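# Press in the gauge pin on the magnet-marked post

## Task

Find the one post of the checking fixture that has a yellow magnet on it. Press that post's gauge pin fully home and keep it there for at least one second; after that, the spring may push it back out. Do not disturb the other three pins, and do not move the magnet.

## Robot and tools

Robot: two UR20-style arms, left_arm and right_arm. Each carries a Robotiq 2F-85 two-finger gripper and a wrist camera, cam_left_wrist and cam_right_wrist (896x504 each). Arms are stiff, and no planner avoids obstacles for you.

Frames: the scene frame has its origin at table-top height, midway between the nominal arm bases. +z is up, +x points out over the table, and left_arm sits on the +y side. Actual bases are left_arm at (+0.060, +0.928, 0) m and right_arm at (-0.064, -0.817, 0) m, each with a slight yaw. Reported hand positions, orientations, velocities and targets are in that arm's own base frame. Motion offsets are along the current Hand target's own axes. In those axes, gripper +z points along the fingers, y is the opening direction, and +x is the side with the camera block, which sticks out about 10 cm. end_effector_position is the pinch point between closed pads. Closed fingertips reach about 19 mm past it.

execute_actions(actions, cameras): actions is a list of actions. Each action is a table of up to 15 rows, one row per 1/30 s step. A shorter table repeats its last row until 15 steps are done. Every row holds 18 numbers in [-1, 1]. The first nine are left_arm: dx, dy, dz, rx, ry, rz, then gripper position, force_limit, speed. The last nine are the same for right_arm. Both arms always need numbers. dx..rz are an offset, not a pose. They count from that arm's Hand target as it was when the action began, never from the previous row. 1.0 equals 0.6 m or 180 degrees, and rx, ry, rz form one rotation vector. Six zeros re-command the current Hand target. Sending the same offset again moves the arm on by that amount again.

Gripper numbers are absolute, not offsets. position +1 is fully open (85 mm), about -0.8 is where the pads touch, and -1 closes until something blocks the fingers. force_limit (-1 soft .. +1 hard) and speed (-1 about 20 mm/s, 0 about 85, +1 about 150) both start at +1. To keep a gripper as it is, resend its last three numbers, because 0 is a real command. cameras: names to return; omit or ["all"] for all, [] for none.

move(target, speed, blend, stop_force, zero, blocking, cameras): target is one 18-number row laid out as above, or a list of up to 15 such rows. Every row is an offset from the same starting Hand targets, not from the row before. All arm paths are straight and end together, within 10 s at most. speed is the top path speed in m/s (0.002 to 4.2, default 0.25), given as one value or one per target; turning is capped at twice that in rad/s. blend is a corner-rounding radius in m for lists. stop_force, in N (6 to 120, one value for both arms), ends an arm's path when its push against its direction of travel exceeds that value. The arm then backs off to just before the peak but still presses somewhat. zero (only with stop_force, default true) re-zeros moving arms first. blocking=false returns after about 0.5 s while the move continues; it cannot be combined with stop_force. To leave a contact, move away without stop_force. The result adds a "move:" line with the ending (done, off_target, moving, held, fault) and any limits (paced = pose clipped, held = steps withheld). done means at rest within 3 mm and 2 degrees. It does not tell you whether anything was touched.

wait(seconds 0 to 10): lets time pass while the arms hold their last command. It is useful for holding a press. stop(): brakes a running move; the fingers carry on. zoom_image(camera cam_left_wrist or cam_right_wrist, region [x0, y0, x1, y1] in pixels, at most 504 by 504): a closer crop of the latest image. zero_wrist_force(arm): tares that arm's wrist sensor and the stop_force baseline. read_manual(section): licence texts only. finished_scene(scene): ends the current scene, given by its number. Call it only once the pin has been held in.

Result lines: Hand target is the last commanded pose after clipping, and the next offsets count from it. The gripper often rests slightly short of it; send the gap as an offset. Tool commands shows gripper commands. object_status: 0 moving, 1 blocked while opening, 2 blocked while closing (a grip), 3 reached the requested position. position_measured is in counts: 3 open, about 78 = 60 mm, 130 = 40 mm, 180 = 20 mm, 230 pads together. Wrist force and Wrist torque are in the end effector's axes, a push reading as the surface pushing back. A third line gives the peak since the last report. Joint torques include gravity and are noisy. "within noise" means the arm is still. Step readings list intermediate positions for execute_actions calls only.

Control details: orientation commands are clipped to within 32 degrees of the measured orientation each step. Motion lags commands by about 0.2 s. Joint speed limits mean large moves may still be finishing when a result arrives. Keep paths away from an arm's own base.

Avoid: an outside force near 150 N (plus or minus 25) on any part of an arm, or joint contact torque at its limit (wrist joints 98.4 N m). Either stops that arm for 10 s. A target even slightly beyond a firm contact can do this, so press slowly with a stop_force. A blocked arm keeps pushing until you command its target back. The clearance check holds back commands that bring the arms close, but it does not guarantee no contact. Never let a gripper close on the other arm. Motors heat when holding, stretched or pushing; MOTOR HOT appears at 70 °C and the arm brakes at 85 °C. Also avoid hard hits, slams, drops, and anything leaving the table. Here: identify the magnet post in the images, approach the pin from directly in front of it, press slowly along its axis until it bottoms out, wait about a second, then retract without touching the other pins or the magnet.

Each tool is called after "Request:" as name(argument=value, ...), one argument or row to a line, values as JSON.

## Session

Request:
execute_actions(
  actions=[],
)

Scene clock: 0.00 s.
left_arm: end_effector_position=(+0.6452, +0.5338, +0.3687) position_measured=3 object_status=3 end_effector_quat_wxyz=(+0.054, +0.895, -0.431, +0.101) | right_arm: end_effector_position=(+1.0094, -0.4085, +0.1239) position_measured=3 object_status=3 end_effector_quat_wxyz=(+0.497, -0.362, -0.574, -0.541)
Joint positions: left_arm=[0.541 -1.507 2.094 -2.179 -1.799 -1.706] | right_arm=[2.693 -2.576 -1.22 -2.623 2.507 -0.374]
Joint velocities: within noise
Joint torques (N m): no reading
Motor temperatures (°C): left_arm=[24 36 26 39 35 34] | right_arm=[29 36 36 38 34 39]
Wrist force (N): no reading
Wrist torque (N m): no reading
Wrist force, peak (N): no reading
Hand target: left_arm +0.6452, +0.5338, +0.3687; +0.054, +0.895, -0.431, +0.101 | right_arm +1.0094, -0.4085, +0.1239; +0.497, -0.362, -0.574, -0.541
Tool commands: left_gripper/position=+1.0 left_gripper/force_limit=+1.0 left_gripper/speed=+1.0 right_gripper/position=+1.0 right_gripper/force_limit=+1.0 right_gripper/speed=+1.0

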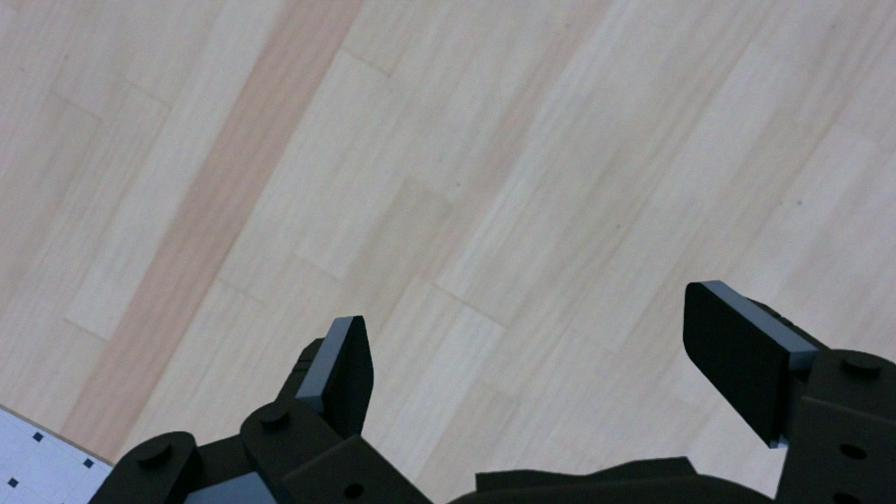

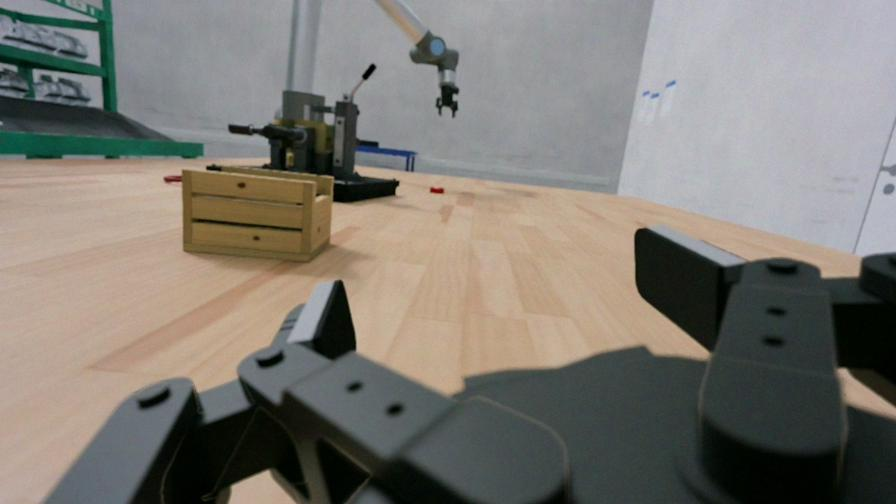

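Request:
zoom_image(
  camera="cam_right_wrist",
  region=[150, 0, 500, 270],
)

Request:
zoom_image(
  camera="cam_left_wrist",
  region=[0, 380, 160, 504],
)

Scaled by 1.440 from the camera's 896x504 image, which has a finer 1280x720 frame.

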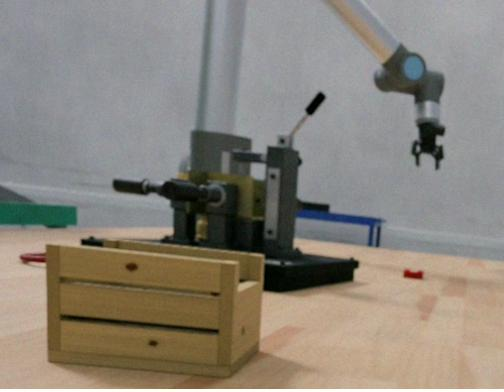

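Scaled by 3.150 from the camera's 896x504 image, which has a finer 1280x720 frame.

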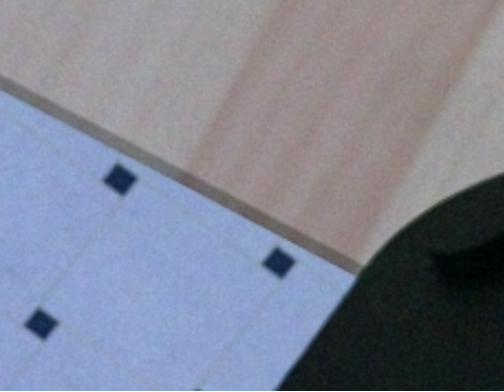

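Request:
move(
  target=[
    [0,0,0,0,0,0,1,1,1,0.4,0,0,0,-0.07,0,1,1,1],
    [0,0,0,0,0,0,1,1,1,0.71,-0.35,0.91,0,-0.14,0,1,1,1],
  ],
  blend=[0.1,0],
  speed=0.4,
)

Scene clock: 5.00 s.
left_arm: end_effector_position=(+0.6452, +0.5338, +0.3687) position_measured=3 object_status=3 end_effector_quat_wxyz=(+0.054, +0.895, -0.431, +0.101) | right_arm: end_effector_position=(+0.6077, +0.0423, +0.5228) position_measured=3 object_status=3 end_effector_quat_wxyz=(-0.360, +0.471, +0.668, +0.449)
Joint positions: left_arm=[0.541 -1.507 2.094 -2.179 -1.799 -1.706] | right_arm=[3.028 -1.446 -2.252 -1.469 2.757 0.804]
Joint velocities: within noise
Joint torques (N m): left_arm=[-1.15 -98.89 -94.74 -9.64 -0.92 -0.82] | right_arm=[21.36 70.16 75.99 13.5 0.01 3.98]
Motor temperatures (°C): left_arm=[24 36 26 39 35 34] | right_arm=[29 36 36 38 34 39]
Wrist force (N): left_arm=[0.1 -0.1 -0.1] | right_arm=[-0.1 0.3 1.0]
Wrist torque (N m): left_arm=[-0.03 -0.01 0.00] | right_arm=[0.57 0.27 -0.01]
Wrist force, peak (N): left_arm=[0.5 -0.4 -0.1] | right_arm=[-4.8 0.1 0.3]
Hand target: left_arm +0.6452, +0.5338, +0.3687; +0.054, +0.895, -0.431, +0.101 | right_arm +0.6076, +0.0423, +0.5228; -0.360, +0.471, +0.668, +0.449
Off the commanded pose: left_arm 0.000 m, 0 deg | right_arm 0.000 m, 0 deg.
move: done
camera_calibration:
cam_right_wrist: T_world_to_cam=[[0.990619, 0.0342825, 0.132282, -0.655906], [0.127371, -0.582308, -0.802929, 0.376439], [0.0495025, 0.812245, -0.581212, 0.3674], [0, 0, 0, 1]] pos_world=[0.583619, -0.056729, 0.602556]

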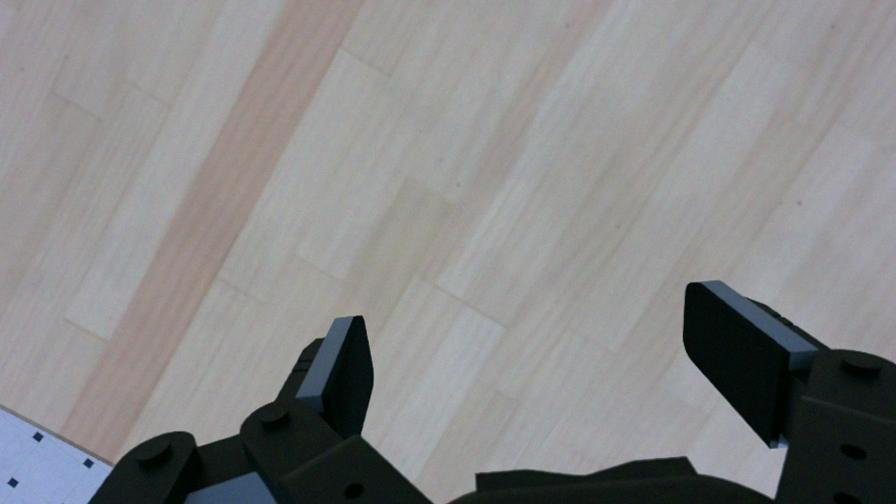

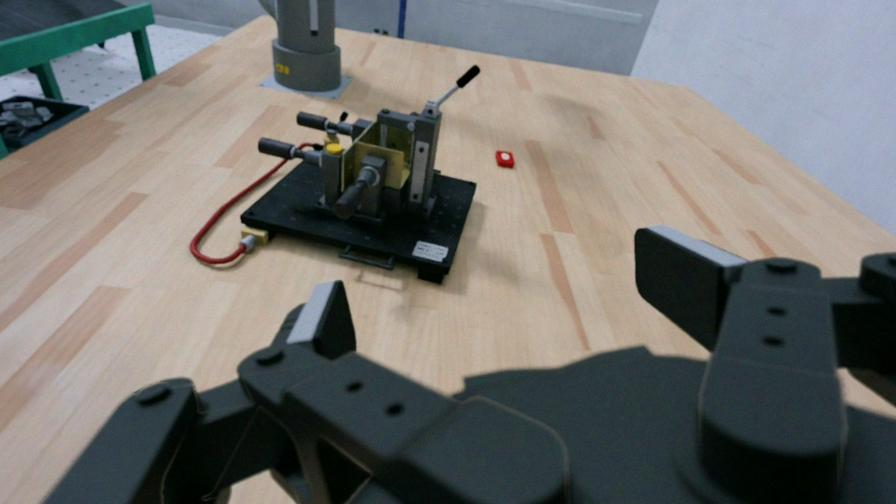

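Request:
zoom_image(
  camera="cam_right_wrist",
  region=[180, 50, 520, 290],
)

Request:
zoom_image(
  camera="cam_right_wrist",
  region=[240, 90, 420, 230],
)

Scaled by 1.482 from the camera's 896x504 image, which has a finer 1280x720 frame.

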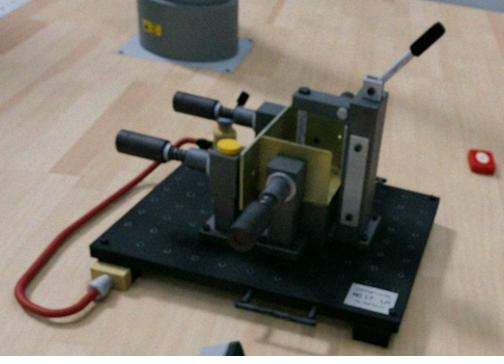

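Scaled by 2.800 from the camera's 896x504 image, which has a finer 1280x720 frame.

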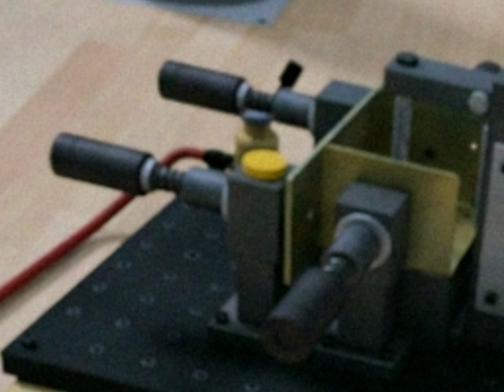

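Request:
move(
  target=[0,0,0,0,0,0,1,1,1,0.355,-0.63,0.975,0.298,-0.278,-0.297,-0.82,-1,0],
  speed=0.4,
  cameras=["cam_right_wrist"],
)

Scene clock: 9.70 s.
left_arm: end_effector_position=(+0.6452, +0.5338, +0.3687) position_measured=3 object_status=3 end_effector_quat_wxyz=(+0.054, +0.895, -0.431, +0.101) | right_arm: end_effector_position=(+0.1500, +0.5992, +0.4198) position_measured=231 object_status=3 end_effector_quat_wxyz=(-0.001, +0.075, +0.997, +0.001)
Joint positions: left_arm=[0.541 -1.507 2.094 -2.179 -1.799 -1.706] | right_arm=[4.798 -1.294 -2.286 -1.131 1.572 1.807]
Joint velocities: within noise
Joint torques (N m): left_arm=[0.21 -101.88 -92.84 -10.17 -1.32 -0.81] | right_arm=[16.13 -4.44 108.66 4.36 -4.44 4.95]
Motor temperatures (°C): left_arm=[24 36 26 39 35 34] | right_arm=[29 36 36 38 34 39]
Wrist force (N): left_arm=[0.1 0.1 0.1] | right_arm=[-2.0 3.9 1.5]
Wrist torque (N m): left_arm=[0.03 -0.01 0.00] | right_arm=[1.75 0.59 -0.42]
Wrist force, peak (N): left_arm=[0.1 -0.4 -0.5] | right_arm=[2.3 7.6 2.2]
Hand target: left_arm +0.6452, +0.5338, +0.3687; +0.054, +0.895, -0.431, +0.101 | right_arm +0.1499, +0.5994, +0.4198; -0.001, +0.075, +0.997, +0.000
Off the commanded pose: left_arm 0.000 m, 0 deg | right_arm 0.000 m, 0 deg.
move: done
camera_calibration:
cam_right_wrist: T_world_to_cam=[[0.309764, 0.948142, 0.0712266, -0.627865], [0.905406, -0.317015, 0.282386, -0.0548712], [0.290322, -0.022984, -0.956653, 0.499801], [0, 0, 0, 1]] pos_world=[0.0990676, 0.589397, 0.538351]
Images, in order (width x height): cam_right_wrist 896x504.

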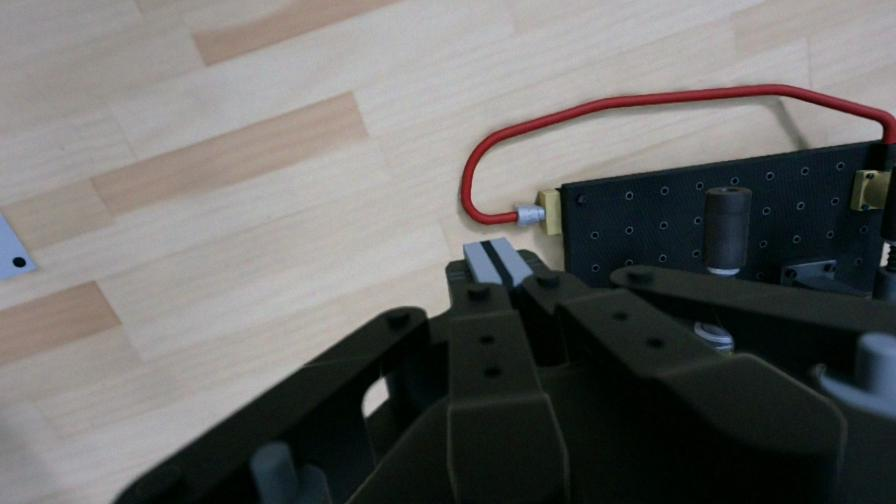

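Request:
move(
  target=[0,0,0,0,0,0,1,1,1,0.03,0.393,0.2,0,0,0,-0.82,-1,0],
  speed=0.3,
  cameras=["cam_right_wrist"],
)

Scene clock: 11.73 s.
left_arm: end_effector_position=(+0.6452, +0.5338, +0.3687) position_measured=3 object_status=3 end_effector_quat_wxyz=(+0.054, +0.895, -0.431, +0.101) | right_arm: end_effector_position=(+0.1673, +0.8351, +0.3001) position_measured=231 object_status=3 end_effector_quat_wxyz=(-0.001, +0.075, +0.997, +0.000)
Joint positions: left_arm=[0.541 -1.507 2.094 -2.179 -1.799 -1.706] | right_arm=[4.752 -1.687 -2.131 -0.894 1.572 1.761]
Joint velocities: within noise
Joint torques (N m): left_arm=[3 -98.81 -91.94 -9.68 -1.35 -1.63] | right_arm=[-17.05 87.69 99.45 14.91 6.09 -6.66]
Motor temperatures (°C): left_arm=[24 36 26 39 35 34] | right_arm=[29 36 36 38 34 39]
Wrist force (N): left_arm=[0.0 -0.1 0.2] | right_arm=[-1.2 2.8 1.1]
Wrist torque (N m): left_arm=[-0.01 0.01 0.00] | right_arm=[1.62 0.43 -0.40]
Wrist force, peak (N): left_arm=[0.4 -0.4 -0.2] | right_arm=[-0.9 5.9 2.8]
Hand target: left_arm +0.6452, +0.5338, +0.3687; +0.054, +0.895, -0.431, +0.101 | right_arm +0.1673, +0.8353, +0.3000; -0.001, +0.075, +0.997, +0.000
Off the commanded pose: left_arm 0.000 m, 0 deg | right_arm 0.000 m, 0 deg.
move: done
camera_calibration:
cam_right_wrist: T_world_to_cam=[[0.309598, 0.948205, 0.071104, -0.848347], [0.905432, -0.316818, 0.282522, 0.0378281], [0.290416, -0.0230884, -0.956622, 0.385751], [0, 0, 0, 1]] pos_world=[0.116368, 0.825298, 0.418652]
Images, in order (width x height): cam_right_wrist 896x504.

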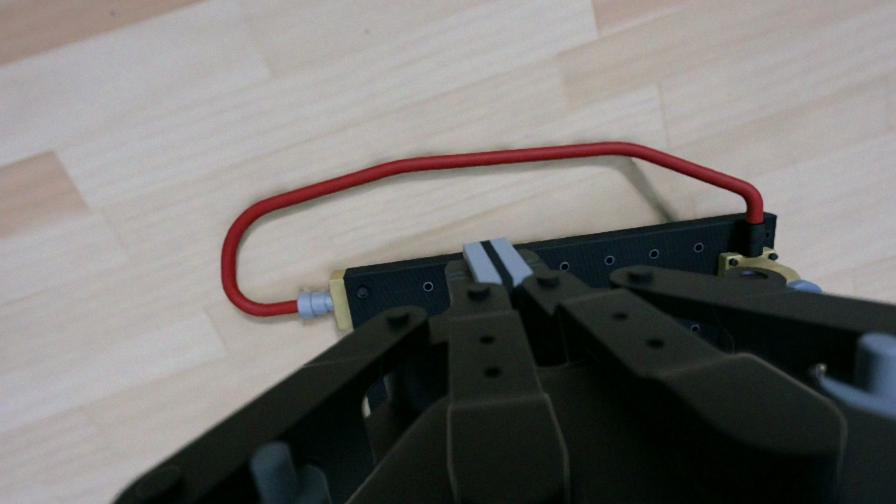

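Request:
move(
  target=[0,0,0,0,0,0,1,1,1,0,0,0.225,0,0,0,-0.82,-1,0],
  speed=0.2,
  stop_force=15,
  cameras=["cam_right_wrist"],
)

Request:
move(
  target=[0,0,0,0,0,0,1,1,1,-0.2,0,0,0,0,0,-0.82,-1,0],
  speed=0.03,
  stop_force=8,
  cameras=["cam_right_wrist"],
)

Scene clock: 14.27 s.
left_arm: end_effector_position=(+0.6452, +0.5338, +0.3687) position_measured=3 object_status=3 end_effector_quat_wxyz=(+0.054, +0.895, -0.431, +0.101) | right_arm: end_effector_position=(+0.1671, +0.8355, +0.1650) position_measured=231 object_status=3 end_effector_quat_wxyz=(-0.001, +0.075, +0.997, +0.000)
Joint positions: left_arm=[0.541 -1.507 2.094 -2.179 -1.799 -1.706] | right_arm=[4.753 -1.822 -2.217 -0.672 1.572 1.762]
Joint velocities: within noise
Joint torques (N m): left_arm=[-4.37 -97.75 -91.48 -9.61 -1.81 -0.47] | right_arm=[-14.98 90.49 62.49 14.26 1.97 -5.3]
Motor temperatures (°C): left_arm=[24 36 26 39 35 34] | right_arm=[29 36 36 37 34 39]
Wrist force (N): left_arm=[0.0 -0.2 -0.2] | right_arm=[-2.0 3.3 1.1]
Wrist torque (N m): left_arm=[-0.03 0.01 0.00] | right_arm=[1.89 0.52 -0.39]
Wrist force, peak (N): left_arm=[-0.1 -0.4 -0.3] | right_arm=[-1.7 3.3 3.8]
Hand target: left_arm +0.6452, +0.5338, +0.3687; +0.054, +0.895, -0.431, +0.101 | right_arm +0.1672, +0.8355, +0.1650; -0.001, +0.075, +0.997, +0.000
Off the commanded pose: left_arm 0.000 m, 0 deg | right_arm 0.000 m, 0 deg.
move: done
camera_calibration:
cam_right_wrist: T_world_to_cam=[[0.309598, 0.948205, 0.071104, -0.838963], [0.905432, -0.316818, 0.282522, 0.076273], [0.290416, -0.0230884, -0.956622, 0.256577], [0, 0, 0, 1]] pos_world=[0.116168, 0.825598, 0.283552]
Images, in order (width x height): cam_right_wrist 896x504.

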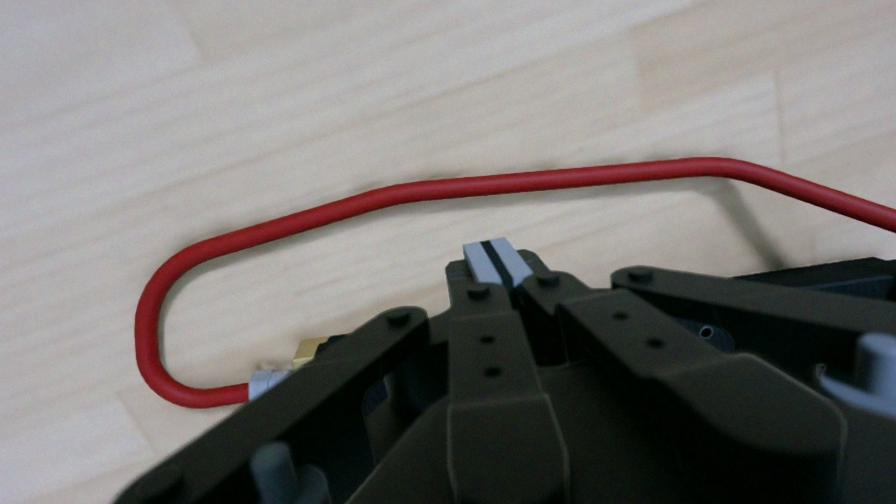

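Scene clock: 17.73 s.
left_arm: end_effector_position=(+0.6452, +0.5338, +0.3687) position_measured=3 object_status=3 end_effector_quat_wxyz=(+0.054, +0.895, -0.431, +0.101) | right_arm: end_effector_position=(+0.2337, +0.8253, +0.1649) position_measured=231 object_status=3 end_effector_quat_wxyz=(-0.001, +0.075, +0.997, +0.000)
Joint positions: left_arm=[0.541 -1.507 2.094 -2.179 -1.799 -1.706] | right_arm=[4.672 -1.827 -2.21 -0.675 1.572 1.682]
Joint velocities: within noise
Joint torques (N m): left_arm=[-3.48 -101.11 -92.9 -10.18 -1 -0.55] | right_arm=[17.93 135.95 60.92 13.87 -1.98 5.08]
Motor temperatures (°C): left_arm=[24 36 26 39 35 34] | right_arm=[29 36 36 37 34 39]
Wrist force (N): left_arm=[0.4 -0.1 0.1] | right_arm=[5.4 5.7 2.3]
Wrist torque (N m): left_arm=[-0.02 -0.06 0.00] | right_arm=[2.05 0.32 -0.38]
Wrist force, peak (N): left_arm=[-0.1 -0.6 -0.3] | right_arm=[5.2 6.1 2.2]
Hand target: left_arm +0.6452, +0.5338, +0.3687; +0.054, +0.895, -0.431, +0.101 | right_arm +0.2337, +0.8253, +0.1649; -0.001, +0.075, +0.997, +0.000 (not the last commanded pose)
Off the commanded pose: left_arm 0.000 m, 0 deg | right_arm 0.053 m, 0 deg.
move: contact (right_arm)
camera_calibration:
cam_right_wrist: T_world_to_cam=[[0.309636, 0.948199, 0.0710167, -0.849976], [0.90542, -0.316828, 0.282551, 0.0128017], [0.290415, -0.0231881, -0.95662, 0.236987], [0, 0, 0, 1]] pos_world=[0.182768, 0.815498, 0.283452]
Images, in order (width x height): cam_right_wrist 896x504.

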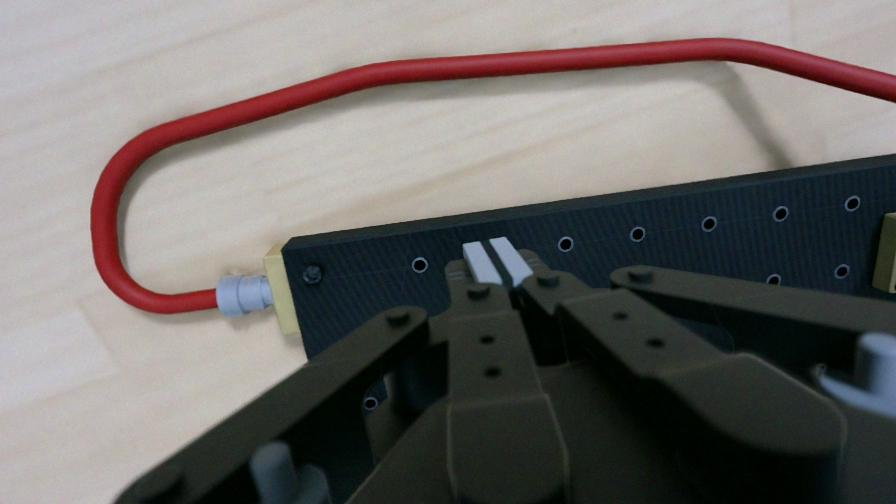

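Request:
move(
  target=[
    [0,0,0,0,0,0,1,1,1,0.017,0,0,0,0,0,-0.82,-1,0],
    [0,0,0,0,0,0,1,1,1,0.017,0,-0.025,0,0,0,-0.82,-1,0],
  ],
  speed=0.05,
  cameras=[],
)

Request:
move(
  target=[0,0,0,0,0,0,1,1,1,-0.2,0,0,0,0,0,-0.82,-1,0],
  speed=0.02,
  stop_force=8,
  cameras=["cam_right_wrist"],
)

Scene clock: 19.07 s.
left_arm: end_effector_position=(+0.6452, +0.5338, +0.3687) position_measured=3 object_status=3 end_effector_quat_wxyz=(+0.054, +0.895, -0.431, +0.101) | right_arm: end_effector_position=(+0.2236, +0.8268, +0.1798) position_measured=231 object_status=3 end_effector_quat_wxyz=(-0.001, +0.075, +0.997, +0.000)
Joint positions: left_arm=[0.541 -1.507 2.094 -2.179 -1.799 -1.706] | right_arm=[4.685 -1.81 -2.203 -0.699 1.572 1.694]
Joint velocities: within noise
Joint torques (N m): left_arm=[0.69 -102.03 -92.38 -10.27 -1.43 -1.02] | right_arm=[17.73 132.97 86.69 6 -4.64 4.95]
Motor temperatures (°C): left_arm=[24 36 26 39 35 34] | right_arm=[29 36 36 37 34 39]
Wrist force (N): left_arm=[0.2 -0.4 -0.2] | right_arm=[-1.1 4.3 1.7]
Wrist torque (N m): left_arm=[-0.06 -0.04 0.00] | right_arm=[2.05 0.36 -0.40]
Wrist force, peak (N): left_arm=[0.1 -0.4 -0.3] | right_arm=[5.5 6.0 2.6]
Hand target: left_arm +0.6452, +0.5338, +0.3687; +0.054, +0.895, -0.431, +0.101 | right_arm +0.2236, +0.8269, +0.1799; -0.001, +0.075, +0.997, +0.000
Off the commanded pose: left_arm 0.000 m, 0 deg | right_arm 0.000 m, 0 deg.
move: done
No camera images: "cameras" was empty.

Scene clock: 20.87 s.
left_arm: end_effector_position=(+0.6452, +0.5338, +0.3687) position_measured=3 object_status=3 end_effector_quat_wxyz=(+0.054, +0.895, -0.431, +0.101) | right_arm: end_effector_position=(+0.2344, +0.8252, +0.1799) position_measured=231 object_status=3 end_effector_quat_wxyz=(-0.001, +0.075, +0.997, +0.000)
Joint positions: left_arm=[0.541 -1.507 2.094 -2.179 -1.799 -1.706] | right_arm=[4.672 -1.811 -2.201 -0.699 1.572 1.681]
Joint velocities: within noise
Joint torques (N m): left_arm=[2.13 -99.52 -92.74 -10.35 -1.52 -0.62] | right_arm=[11.09 130.87 61.34 12.85 -4.07 5.18]
Motor temperatures (°C): left_arm=[24 36 26 39 35 34] | right_arm=[29 36 36 37 34 39]
Wrist force (N): left_arm=[0.3 -0.1 0.3] | right_arm=[5.4 5.9 1.5]
Wrist torque (N m): left_arm=[-0.02 -0.04 0.00] | right_arm=[2.05 0.41 -0.40]
Wrist force, peak (N): left_arm=[0.4 0.2 -0.3] | right_arm=[5.4 6.1 1.7]
Hand target: left_arm +0.6452, +0.5338, +0.3687; +0.054, +0.895, -0.431, +0.101 | right_arm +0.2344, +0.8252, +0.1799; -0.001, +0.075, +0.997, +0.000 (not the last commanded pose)
Off the commanded pose: left_arm 0.000 m, 0 deg | right_arm 0.109 m, 0 deg.
move: contact (right_arm)
camera_calibration:
cam_right_wrist: T_world_to_cam=[[0.309598, 0.948205, 0.071104, -0.851187], [0.905432, -0.316818, 0.282522, 0.00789624], [0.290416, -0.0230884, -0.956622, 0.25105], [0, 0, 0, 1]] pos_world=[0.183468, 0.815398, 0.298452]
Images, in order (width x height): cam_right_wrist 896x504.

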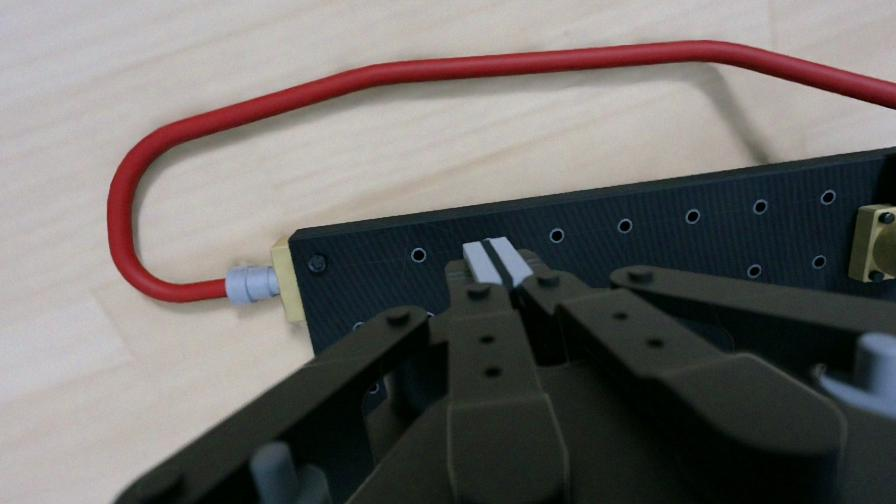

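Request:
move(
  target=[0,0,0,0,0,0,1,1,1,-0.1,0,0,0,0,0,-0.82,-1,0],
  speed=0.02,
  stop_force=30,
  zero=false,
  cameras=["cam_right_wrist"],
)

Scene clock: 23.30 s.
left_arm: end_effector_position=(+0.6452, +0.5338, +0.3687) position_measured=3 object_status=3 end_effector_quat_wxyz=(+0.054, +0.895, -0.431, +0.101) | right_arm: end_effector_position=(+0.2508, +0.8227, +0.1799) position_measured=231 object_status=3 end_effector_quat_wxyz=(-0.001, +0.075, +0.997, +0.000)
Joint positions: left_arm=[0.541 -1.507 2.094 -2.179 -1.799 -1.706] | right_arm=[4.652 -1.813 -2.198 -0.7 1.572 1.661]
Joint velocities: within noise
Joint torques (N m): left_arm=[-2.36 -98.89 -90.99 -10.85 -1.51 -1.12] | right_arm=[-2.62 124.7 57.33 14.28 -11.74 4.98]
Motor temperatures (°C): left_arm=[24 36 26 39 35 34] | right_arm=[29 36 36 37 34 39]
Wrist force (N): left_arm=[0.0 0.0 -0.1] | right_arm=[30.2 2.4 -3.2]
Wrist torque (N m): left_arm=[0.00 0.00 0.00] | right_arm=[2.10 0.60 -0.28]
Wrist force, peak (N): left_arm=[0.4 0.3 -0.2] | right_arm=[79.6 -5.3 -2.4]
Hand target: left_arm +0.6452, +0.5338, +0.3687; +0.054, +0.895, -0.431, +0.101 | right_arm +0.2508, +0.8227, +0.1799; -0.001, +0.075, +0.997, +0.000 (not the last commanded pose)
Off the commanded pose: left_arm 0.000 m, 0 deg | right_arm 0.043 m, 0 deg.
move: contact (right_arm)
camera_calibration:
cam_right_wrist: T_world_to_cam=[[0.309598, 0.948205, 0.071104, -0.853894], [0.905432, -0.316818, 0.282522, -0.00774489], [0.290416, -0.0230884, -0.956622, 0.246229], [0, 0, 0, 1]] pos_world=[0.199868, 0.812898, 0.298452]
Images, in order (width x height): cam_right_wrist 896x504.

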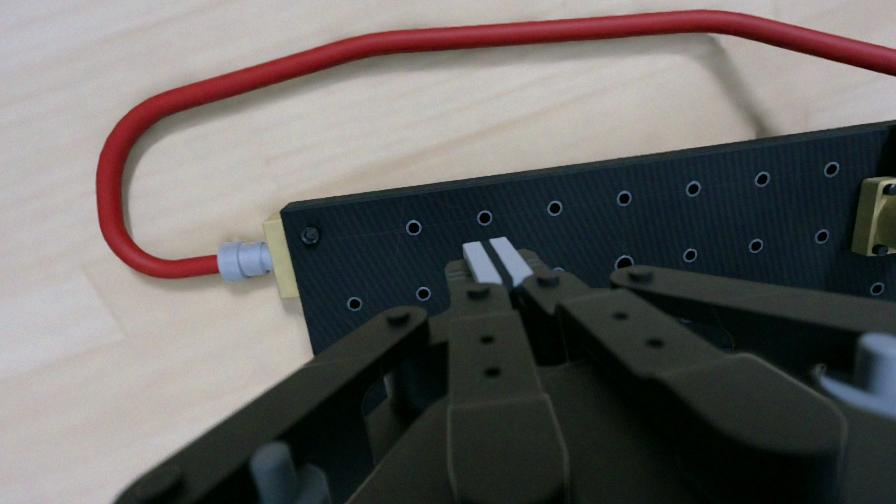

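Request:
wait(
  seconds=1.3,
  cameras=[],
)

Request:
move(
  target=[
    [0,0,0,0,0,0,1,1,1,0.1,0,0,0,0,0,-0.82,-1,0],
    [0,0,0,0,0,0,1,1,1,0.12,-0.1,-0.3,0,0,0,-0.82,-1,0],
  ],
  speed=0.15,
  blend=[0.02,0],
  cameras=["cam_right_wrist"],
)

Request:
finished_scene(
  scene=1,
)

Scene clock: 24.87 s.
left_arm: end_effector_position=(+0.6452, +0.5338, +0.3687) position_measured=3 object_status=3 end_effector_quat_wxyz=(+0.054, +0.895, -0.431, +0.101) | right_arm: end_effector_position=(+0.2508, +0.8227, +0.1799) position_measured=231 object_status=3 end_effector_quat_wxyz=(-0.001, +0.075, +0.997, +0.000)
Joint positions: left_arm=[0.541 -1.507 2.094 -2.179 -1.799 -1.706] | right_arm=[4.652 -1.813 -2.198 -0.7 1.572 1.661]
Joint velocities: within noise
Joint torques (N m): left_arm=[0.55 -102.29 -91.82 -10.24 -0.82 -0.89] | right_arm=[-4.65 131.92 61.91 12.09 -7.22 4.28]
Motor temperatures (°C): left_arm=[24 36 26 39 35 34] | right_arm=[29 36 36 37 34 39]
Wrist force (N): left_arm=[-0.1 -0.3 -0.1] | right_arm=[29.1 2.8 -2.1]
Wrist torque (N m): left_arm=[-0.05 0.03 0.00] | right_arm=[2.07 0.60 -0.29]
Wrist force, peak (N): left_arm=[-0.3 -0.3 -0.3] | right_arm=[30.0 2.9 -3.0]
Hand target: left_arm +0.6452, +0.5338, +0.3687; +0.054, +0.895, -0.431, +0.101 | right_arm +0.2508, +0.8227, +0.1799; -0.001, +0.075, +0.997, +0.000 (not the last commanded pose)
Tool commands: left_gripper/position=+1.0 left_gripper/force_limit=+1.0 left_gripper/speed=+1.0 right_gripper/position=-0.82 right_gripper/force_limit=-1.0 right_gripper/speed=+0.0
Off the commanded pose: left_arm 0.000 m, 0 deg | right_arm 0.043 m, 0 deg.
wait: 1.30 s; at rest from the start
No camera images: "cameras" was empty.

Scene clock: 27.07 s.
left_arm: end_effector_position=(+0.6452, +0.5338, +0.3687) position_measured=3 object_status=3 end_effector_quat_wxyz=(+0.054, +0.895, -0.431, +0.101) | right_arm: end_effector_position=(+0.1708, +0.7740, +0.3598) position_measured=231 object_status=3 end_effector_quat_wxyz=(-0.001, +0.075, +0.997, +0.000)
Joint positions: left_arm=[0.541 -1.507 2.094 -2.179 -1.799 -1.706] | right_arm=[4.751 -1.57 -2.156 -0.985 1.572 1.76]
Joint velocities: within noise
Joint torques (N m): left_arm=[-3.32 -100.24 -90.23 -10.22 -1.56 -0.44] | right_arm=[20.51 101.22 105.12 5.46 -4.61 4.66]
Motor temperatures (°C): left_arm=[24 36 26 39 35 34] | right_arm=[29 36 36 37 34 39]
Wrist force (N): left_arm=[0.1 -0.3 0.0] | right_arm=[-0.1 2.9 5.6]
Wrist torque (N m): left_arm=[-0.06 -0.01 0.00] | right_arm=[1.62 0.12 -0.43]
Wrist force, peak (N): left_arm=[0.0 0.4 -0.5] | right_arm=[27.9 2.5 -1.9]
Hand target: left_arm +0.6452, +0.5338, +0.3687; +0.054, +0.895, -0.431, +0.101 | right_arm +0.1708, +0.7740, +0.3600; -0.001, +0.075, +0.997, +0.000
Off the commanded pose: left_arm 0.000 m, 0 deg | right_arm 0.000 m, 0 deg.
move: done
camera_calibration:
cam_right_wrist: T_world_to_cam=[[0.309521, 0.948232, 0.0710785, -0.795747], [0.905458, -0.316737, 0.28253, -0.00166254], [0.290417, -0.0230903, -0.956622, 0.440531], [0, 0, 0, 1]] pos_world=[0.119868, 0.764198, 0.478452]
Images, in order (width x height): cam_right_wrist 896x504.

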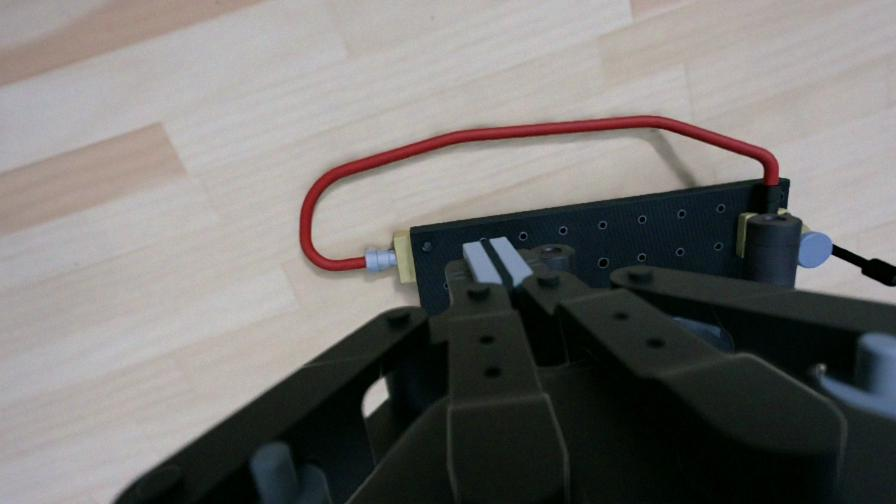

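The scene is finished: the task was done.


## Next scene

The same job, from a new start.

Request:
execute_actions(
  actions=[],
)

Scene clock: 0.00 s.
left_arm: end_effector_position=(+1.6020, +0.5513, +0.3701) position_measured=3 object_status=3 end_effector_quat_wxyz=(-0.049, +0.940, +0.190, +0.279) | right_arm: end_effector_position=(+0.4481, +0.4679, +0.3319) position_measured=3 object_status=3 end_effector_quat_wxyz=(-0.272, +0.502, +0.649, +0.503)
Joint positions: left_arm=[0.193 -0.686 0.985 -2.439 -1.472 -3.319] | right_arm=[4.007 -1.969 -2.772 1.193 2.076 2.519]
Joint velocities: within noise
Joint torques (N m): no reading
Motor temperatures (°C): left_arm=[24 35 26 38 34 34] | right_arm=[28 35 36 37 34 38]
Wrist force (N): no reading
Wrist torque (N m): no reading
Wrist force, peak (N): no reading
Hand target: left_arm +1.6020, +0.5513, +0.3701; -0.049, +0.940, +0.190, +0.279 | right_arm +0.4481, +0.4679, +0.3319; -0.272, +0.502, +0.649, +0.503
Tool commands: left_gripper/position=+1.0 left_gripper/force_limit=+1.0 left_gripper/speed=+1.0 right_gripper/position=+1.0 right_gripper/force_limit=+1.0 right_gripper/speed=+1.0
camera_calibration:
cam_left_wrist: T_world_to_cam=[[0.280319, -0.958405, -0.0536817, 0.116011], [-0.933413, -0.259108, -0.248199, 1.75322], [0.223966, 0.119682, -0.967221, 0.0591923], [0, 0, 0, 1]] pos_world=[1.5907, 0.558373, 0.498626]
cam_right_wrist: T_world_to_cam=[[0.956613, -0.13676, 0.257272, -0.433465], [0.120637, -0.61784, -0.776995, 0.502422], [0.265214, 0.774319, -0.574535, -0.162484], [0, 0, 0, 1]] pos_world=[0.39714, 0.37695, 0.408545]

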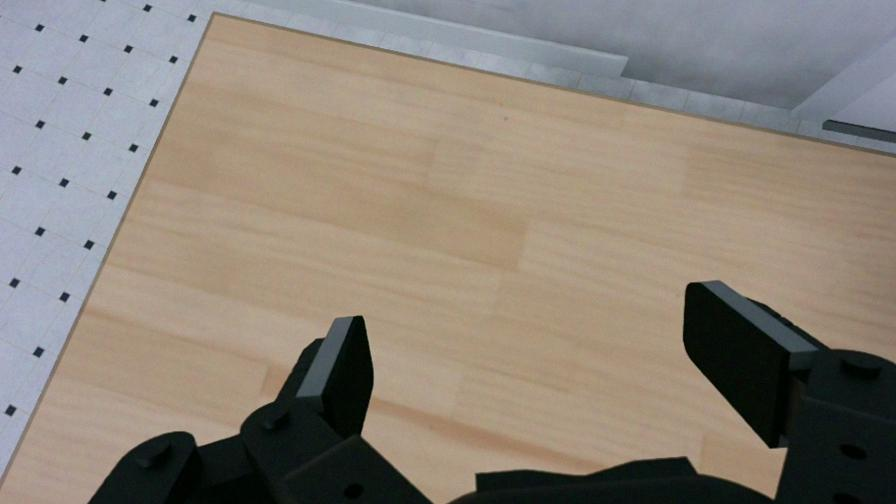

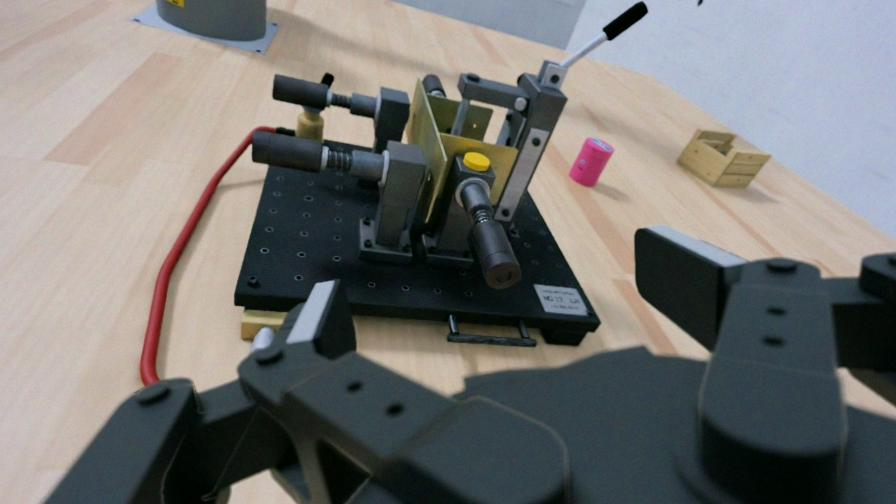

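Request:
zoom_image(
  camera="cam_right_wrist",
  region=[340, 110, 620, 330],
)

Scaled by 1.800 from the camera's 896x504 image, which has a finer 1280x720 frame.

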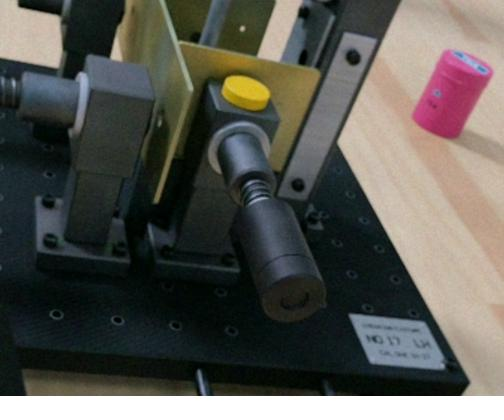

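Request:
move(
  target=[0,0,0,0,0,0,1,1,1,-0.2115,0.0787,0.3517,0.0796,-0.124,0.0972,-0.82,-1,0],
  speed=0.35,
  cameras=["cam_right_wrist"],
)

Scene clock: 4.03 s.
left_arm: end_effector_position=(+1.6020, +0.5513, +0.3701) position_measured=3 object_status=3 end_effector_quat_wxyz=(-0.049, +0.940, +0.190, +0.279) | right_arm: end_effector_position=(+0.5679, +0.6147, +0.1678) position_measured=231 object_status=3 end_effector_quat_wxyz=(-0.275, +0.644, +0.663, +0.266)
Joint positions: left_arm=[0.193 -0.686 0.985 -2.439 -1.472 -3.319] | right_arm=[4.018 -2.002 -2.475 0.406 2.058 2.583]
Joint velocities: within noise
Joint torques (N m): left_arm=[-2.28 -274.36 -104.32 -12.17 1.22 -0.62] | right_arm=[-20.6 100.94 50.26 4.71 7.44 -7.76]
Motor temperatures (°C): left_arm=[24 35 26 38 34 34] | right_arm=[28 35 36 37 34 38]
Wrist force (N): left_arm=[0.2 -0.1 -0.2] | right_arm=[-0.4 1.0 0.4]
Wrist torque (N m): left_arm=[-0.02 -0.05 0.00] | right_arm=[0.56 0.23 -0.35]
Wrist force, peak (N): left_arm=[0.6 -0.4 -0.5] | right_arm=[0.3 2.6 3.6]
Hand target: left_arm +1.6020, +0.5513, +0.3701; -0.049, +0.940, +0.190, +0.279 | right_arm +0.5680, +0.6147, +0.1678; -0.275, +0.644, +0.663, +0.266
Off the commanded pose: left_arm 0.000 m, 0 deg | right_arm 0.000 m, 0 deg.
move: done
camera_calibration:
cam_right_wrist: T_world_to_cam=[[0.988379, -0.136542, -0.0668049, -0.449521], [-0.151923, -0.872593, -0.46422, 0.710108], [0.00509186, 0.468974, -0.883197, -0.0150352], [0, 0, 0, 1]] pos_world=[0.552256, 0.565308, 0.286337]
Images, in order (width x height): cam_right_wrist 896x504.

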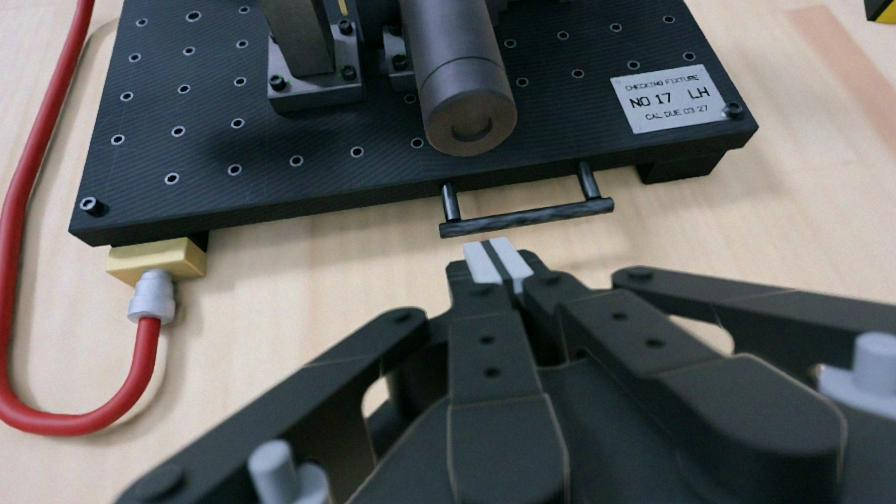

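Request:
move(
  target=[
    [0,0,0,0,0,0,1,1,1,0.0412,0,0.0412,0,0,0,-0.82,-1,0],
    [0,0,0,0,0,0,1,1,1,0.065,0,0.065,0,0,0,-0.82,-1,0],
    [0,0,0,0,0,0,1,1,1,0.1,0,0.1,0,0,0,-0.82,-1,0],
  ],
  speed=[0.12,0.03,0.006],
  stop_force=40,
  cameras=["cam_right_wrist"],
)

Scene clock: 8.97 s.
left_arm: end_effector_position=(+1.6020, +0.5513, +0.3701) position_measured=3 object_status=3 end_effector_quat_wxyz=(-0.049, +0.940, +0.190, +0.279) | right_arm: end_effector_position=(+0.5660, +0.6822, +0.1676) position_measured=231 object_status=3 end_effector_quat_wxyz=(-0.275, +0.644, +0.663, +0.266)
Joint positions: left_arm=[0.193 -0.686 0.985 -2.439 -1.472 -3.319] | right_arm=[4.082 -2.027 -2.418 0.4 2.019 2.64]
Joint velocities: within noise
Joint torques (N m): left_arm=[1.41 -271.98 -102.39 -11.97 0.8 -0.56] | right_arm=[12.04 136.57 49.66 15.23 11.41 -7.12]
Motor temperatures (°C): left_arm=[24 35 26 38 34 34] | right_arm=[28 35 36 37 34 38]
Wrist force (N): left_arm=[0.2 0.0 -0.2] | right_arm=[-23.8 2.6 -39.9]
Wrist torque (N m): left_arm=[-0.01 -0.04 0.00] | right_arm=[0.50 0.43 -0.16]
Wrist force, peak (N): left_arm=[0.4 -0.2 -0.6] | right_arm=[-33.2 0.3 -56.8]
Hand target: left_arm +1.6020, +0.5513, +0.3701; -0.049, +0.940, +0.190, +0.279 | right_arm +0.5660, +0.6822, +0.1677; -0.275, +0.644, +0.663, +0.266 (not the last commanded pose)
Off the commanded pose: left_arm 0.000 m, 0 deg | right_arm 0.017 m, 0 deg.
move: contact (right_arm); path passed 2 of 3 targets
camera_calibration:
cam_right_wrist: T_world_to_cam=[[0.988364, -0.136644, -0.066819, -0.438356], [-0.152021, -0.872683, -0.46402, 0.768726], [0.00509372, 0.468779, -0.883301, -0.0466163], [0, 0, 0, 1]] pos_world=[0.550356, 0.632808, 0.286237]
Images, in order (width x height): cam_right_wrist 896x504.

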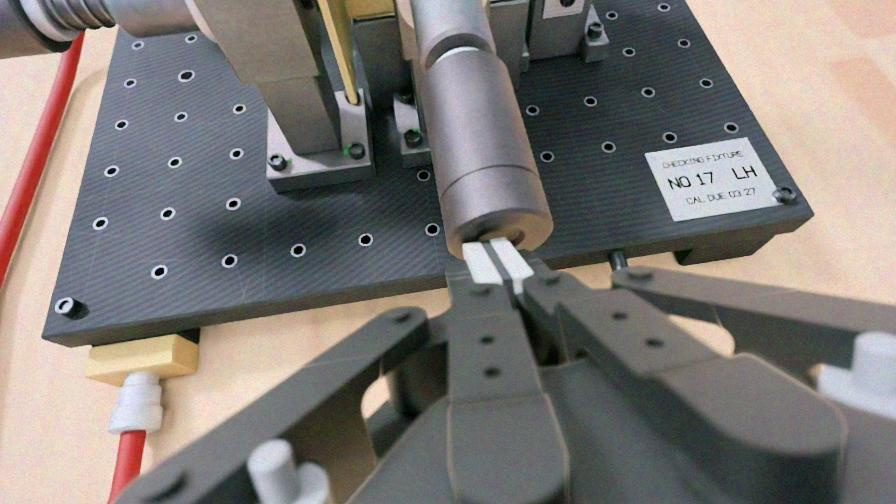

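Request:
wait(
  seconds=0.9,
  cameras=[],
)

Request:
move(
  target=[0,0,0,0,0,0,1,1,1,-0.06,0,-0.06,0,0,0,-0.82,-1,0],
  speed=0.12,
  cameras=["cam_right_wrist"],
)

Request:
finished_scene(
  scene=2,
)

Scene clock: 10.13 s.
left_arm: end_effector_position=(+1.6020, +0.5513, +0.3701) position_measured=3 object_status=3 end_effector_quat_wxyz=(-0.049, +0.940, +0.190, +0.279) | right_arm: end_effector_position=(+0.5660, +0.6822, +0.1677) position_measured=231 object_status=3 end_effector_quat_wxyz=(-0.275, +0.644, +0.663, +0.266)
Joint positions: left_arm=[0.193 -0.686 0.985 -2.439 -1.472 -3.319] | right_arm=[4.082 -2.027 -2.418 0.4 2.019 2.64]
Joint velocities: within noise
Joint torques (N m): left_arm=[0.12 -273.28 -104.25 -12.17 0.45 -0.94] | right_arm=[5.81 141.52 48.26 16.29 10.41 -7.02]
Motor temperatures (°C): left_arm=[24 35 26 38 34 34] | right_arm=[28 35 36 37 34 38]
Wrist force (N): left_arm=[0.2 -0.1 0.0] | right_arm=[-22.5 2.7 -35.3]
Wrist torque (N m): left_arm=[-0.01 -0.03 -0.01] | right_arm=[0.47 0.43 -0.16]
Wrist force, peak (N): left_arm=[0.4 -0.3 -0.5] | right_arm=[-23.6 2.4 -39.7]
Hand target: left_arm +1.6020, +0.5513, +0.3701; -0.049, +0.940, +0.190, +0.279 | right_arm +0.5660, +0.6822, +0.1677; -0.275, +0.644, +0.663, +0.266 (not the last commanded pose)
Tool commands: left_gripper/position=+1.0 left_gripper/force_limit=+1.0 left_gripper/speed=+1.0 right_gripper/position=-0.82 right_gripper/force_limit=-1.0 right_gripper/speed=+0.0
Off the commanded pose: left_arm 0.000 m, 0 deg | right_arm 0.017 m, 0 deg.
wait: 0.90 s; at rest from the start
No camera images: "cameras" was empty.

Scene clock: 11.03 s.
left_arm: end_effector_position=(+1.6020, +0.5513, +0.3701) position_measured=3 object_status=3 end_effector_quat_wxyz=(-0.049, +0.940, +0.190, +0.279) | right_arm: end_effector_position=(+0.5675, +0.6315, +0.1678) position_measured=231 object_status=3 end_effector_quat_wxyz=(-0.275, +0.644, +0.663, +0.266)
Joint positions: left_arm=[0.193 -0.686 0.985 -2.439 -1.472 -3.319] | right_arm=[4.035 -2.008 -2.462 0.406 2.048 2.598]
Joint velocities: within noise
Joint torques (N m): left_arm=[-0.09 -272.02 -104.4 -12 0.96 -1.02] | right_arm=[-13.12 146.05 26.24 11.2 6.38 -5.39]
Motor temperatures (°C): left_arm=[24 35 26 38 34 34] | right_arm=[28 35 36 37 34 38]
Wrist force (N): left_arm=[0.5 -0.1 0.1] | right_arm=[0.5 0.8 1.1]
Wrist torque (N m): left_arm=[-0.03 -0.10 -0.01] | right_arm=[0.55 0.11 -0.34]
Wrist force, peak (N): left_arm=[0.6 -0.2 -0.5] | right_arm=[-22.4 2.5 -34.6]
Hand target: left_arm +1.6020, +0.5513, +0.3701; -0.049, +0.940, +0.190, +0.279 | right_arm +0.5675, +0.6313, +0.1677; -0.275, +0.644, +0.663, +0.266
Off the commanded pose: left_arm 0.000 m, 0 deg | right_arm 0.000 m, 0 deg.
move: done
camera_calibration:
cam_right_wrist: T_world_to_cam=[[0.988364, -0.136682, -0.0667492, -0.446758], [-0.152021, -0.872613, -0.464151, 0.724752], [0.00519489, 0.468897, -0.883237, -0.022912], [0, 0, 0, 1]] pos_world=[0.551856, 0.582108, 0.286337]
Images, in order (width x height): cam_right_wrist 896x504.

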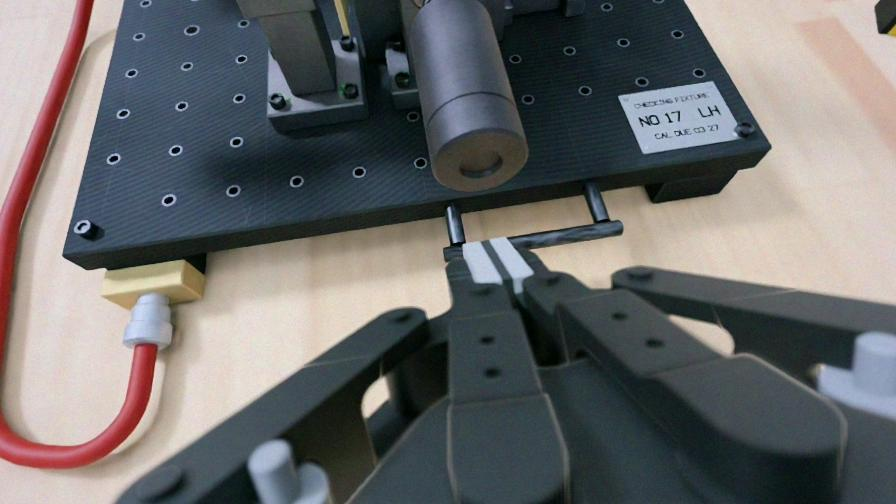

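The scene is finished: the task was done.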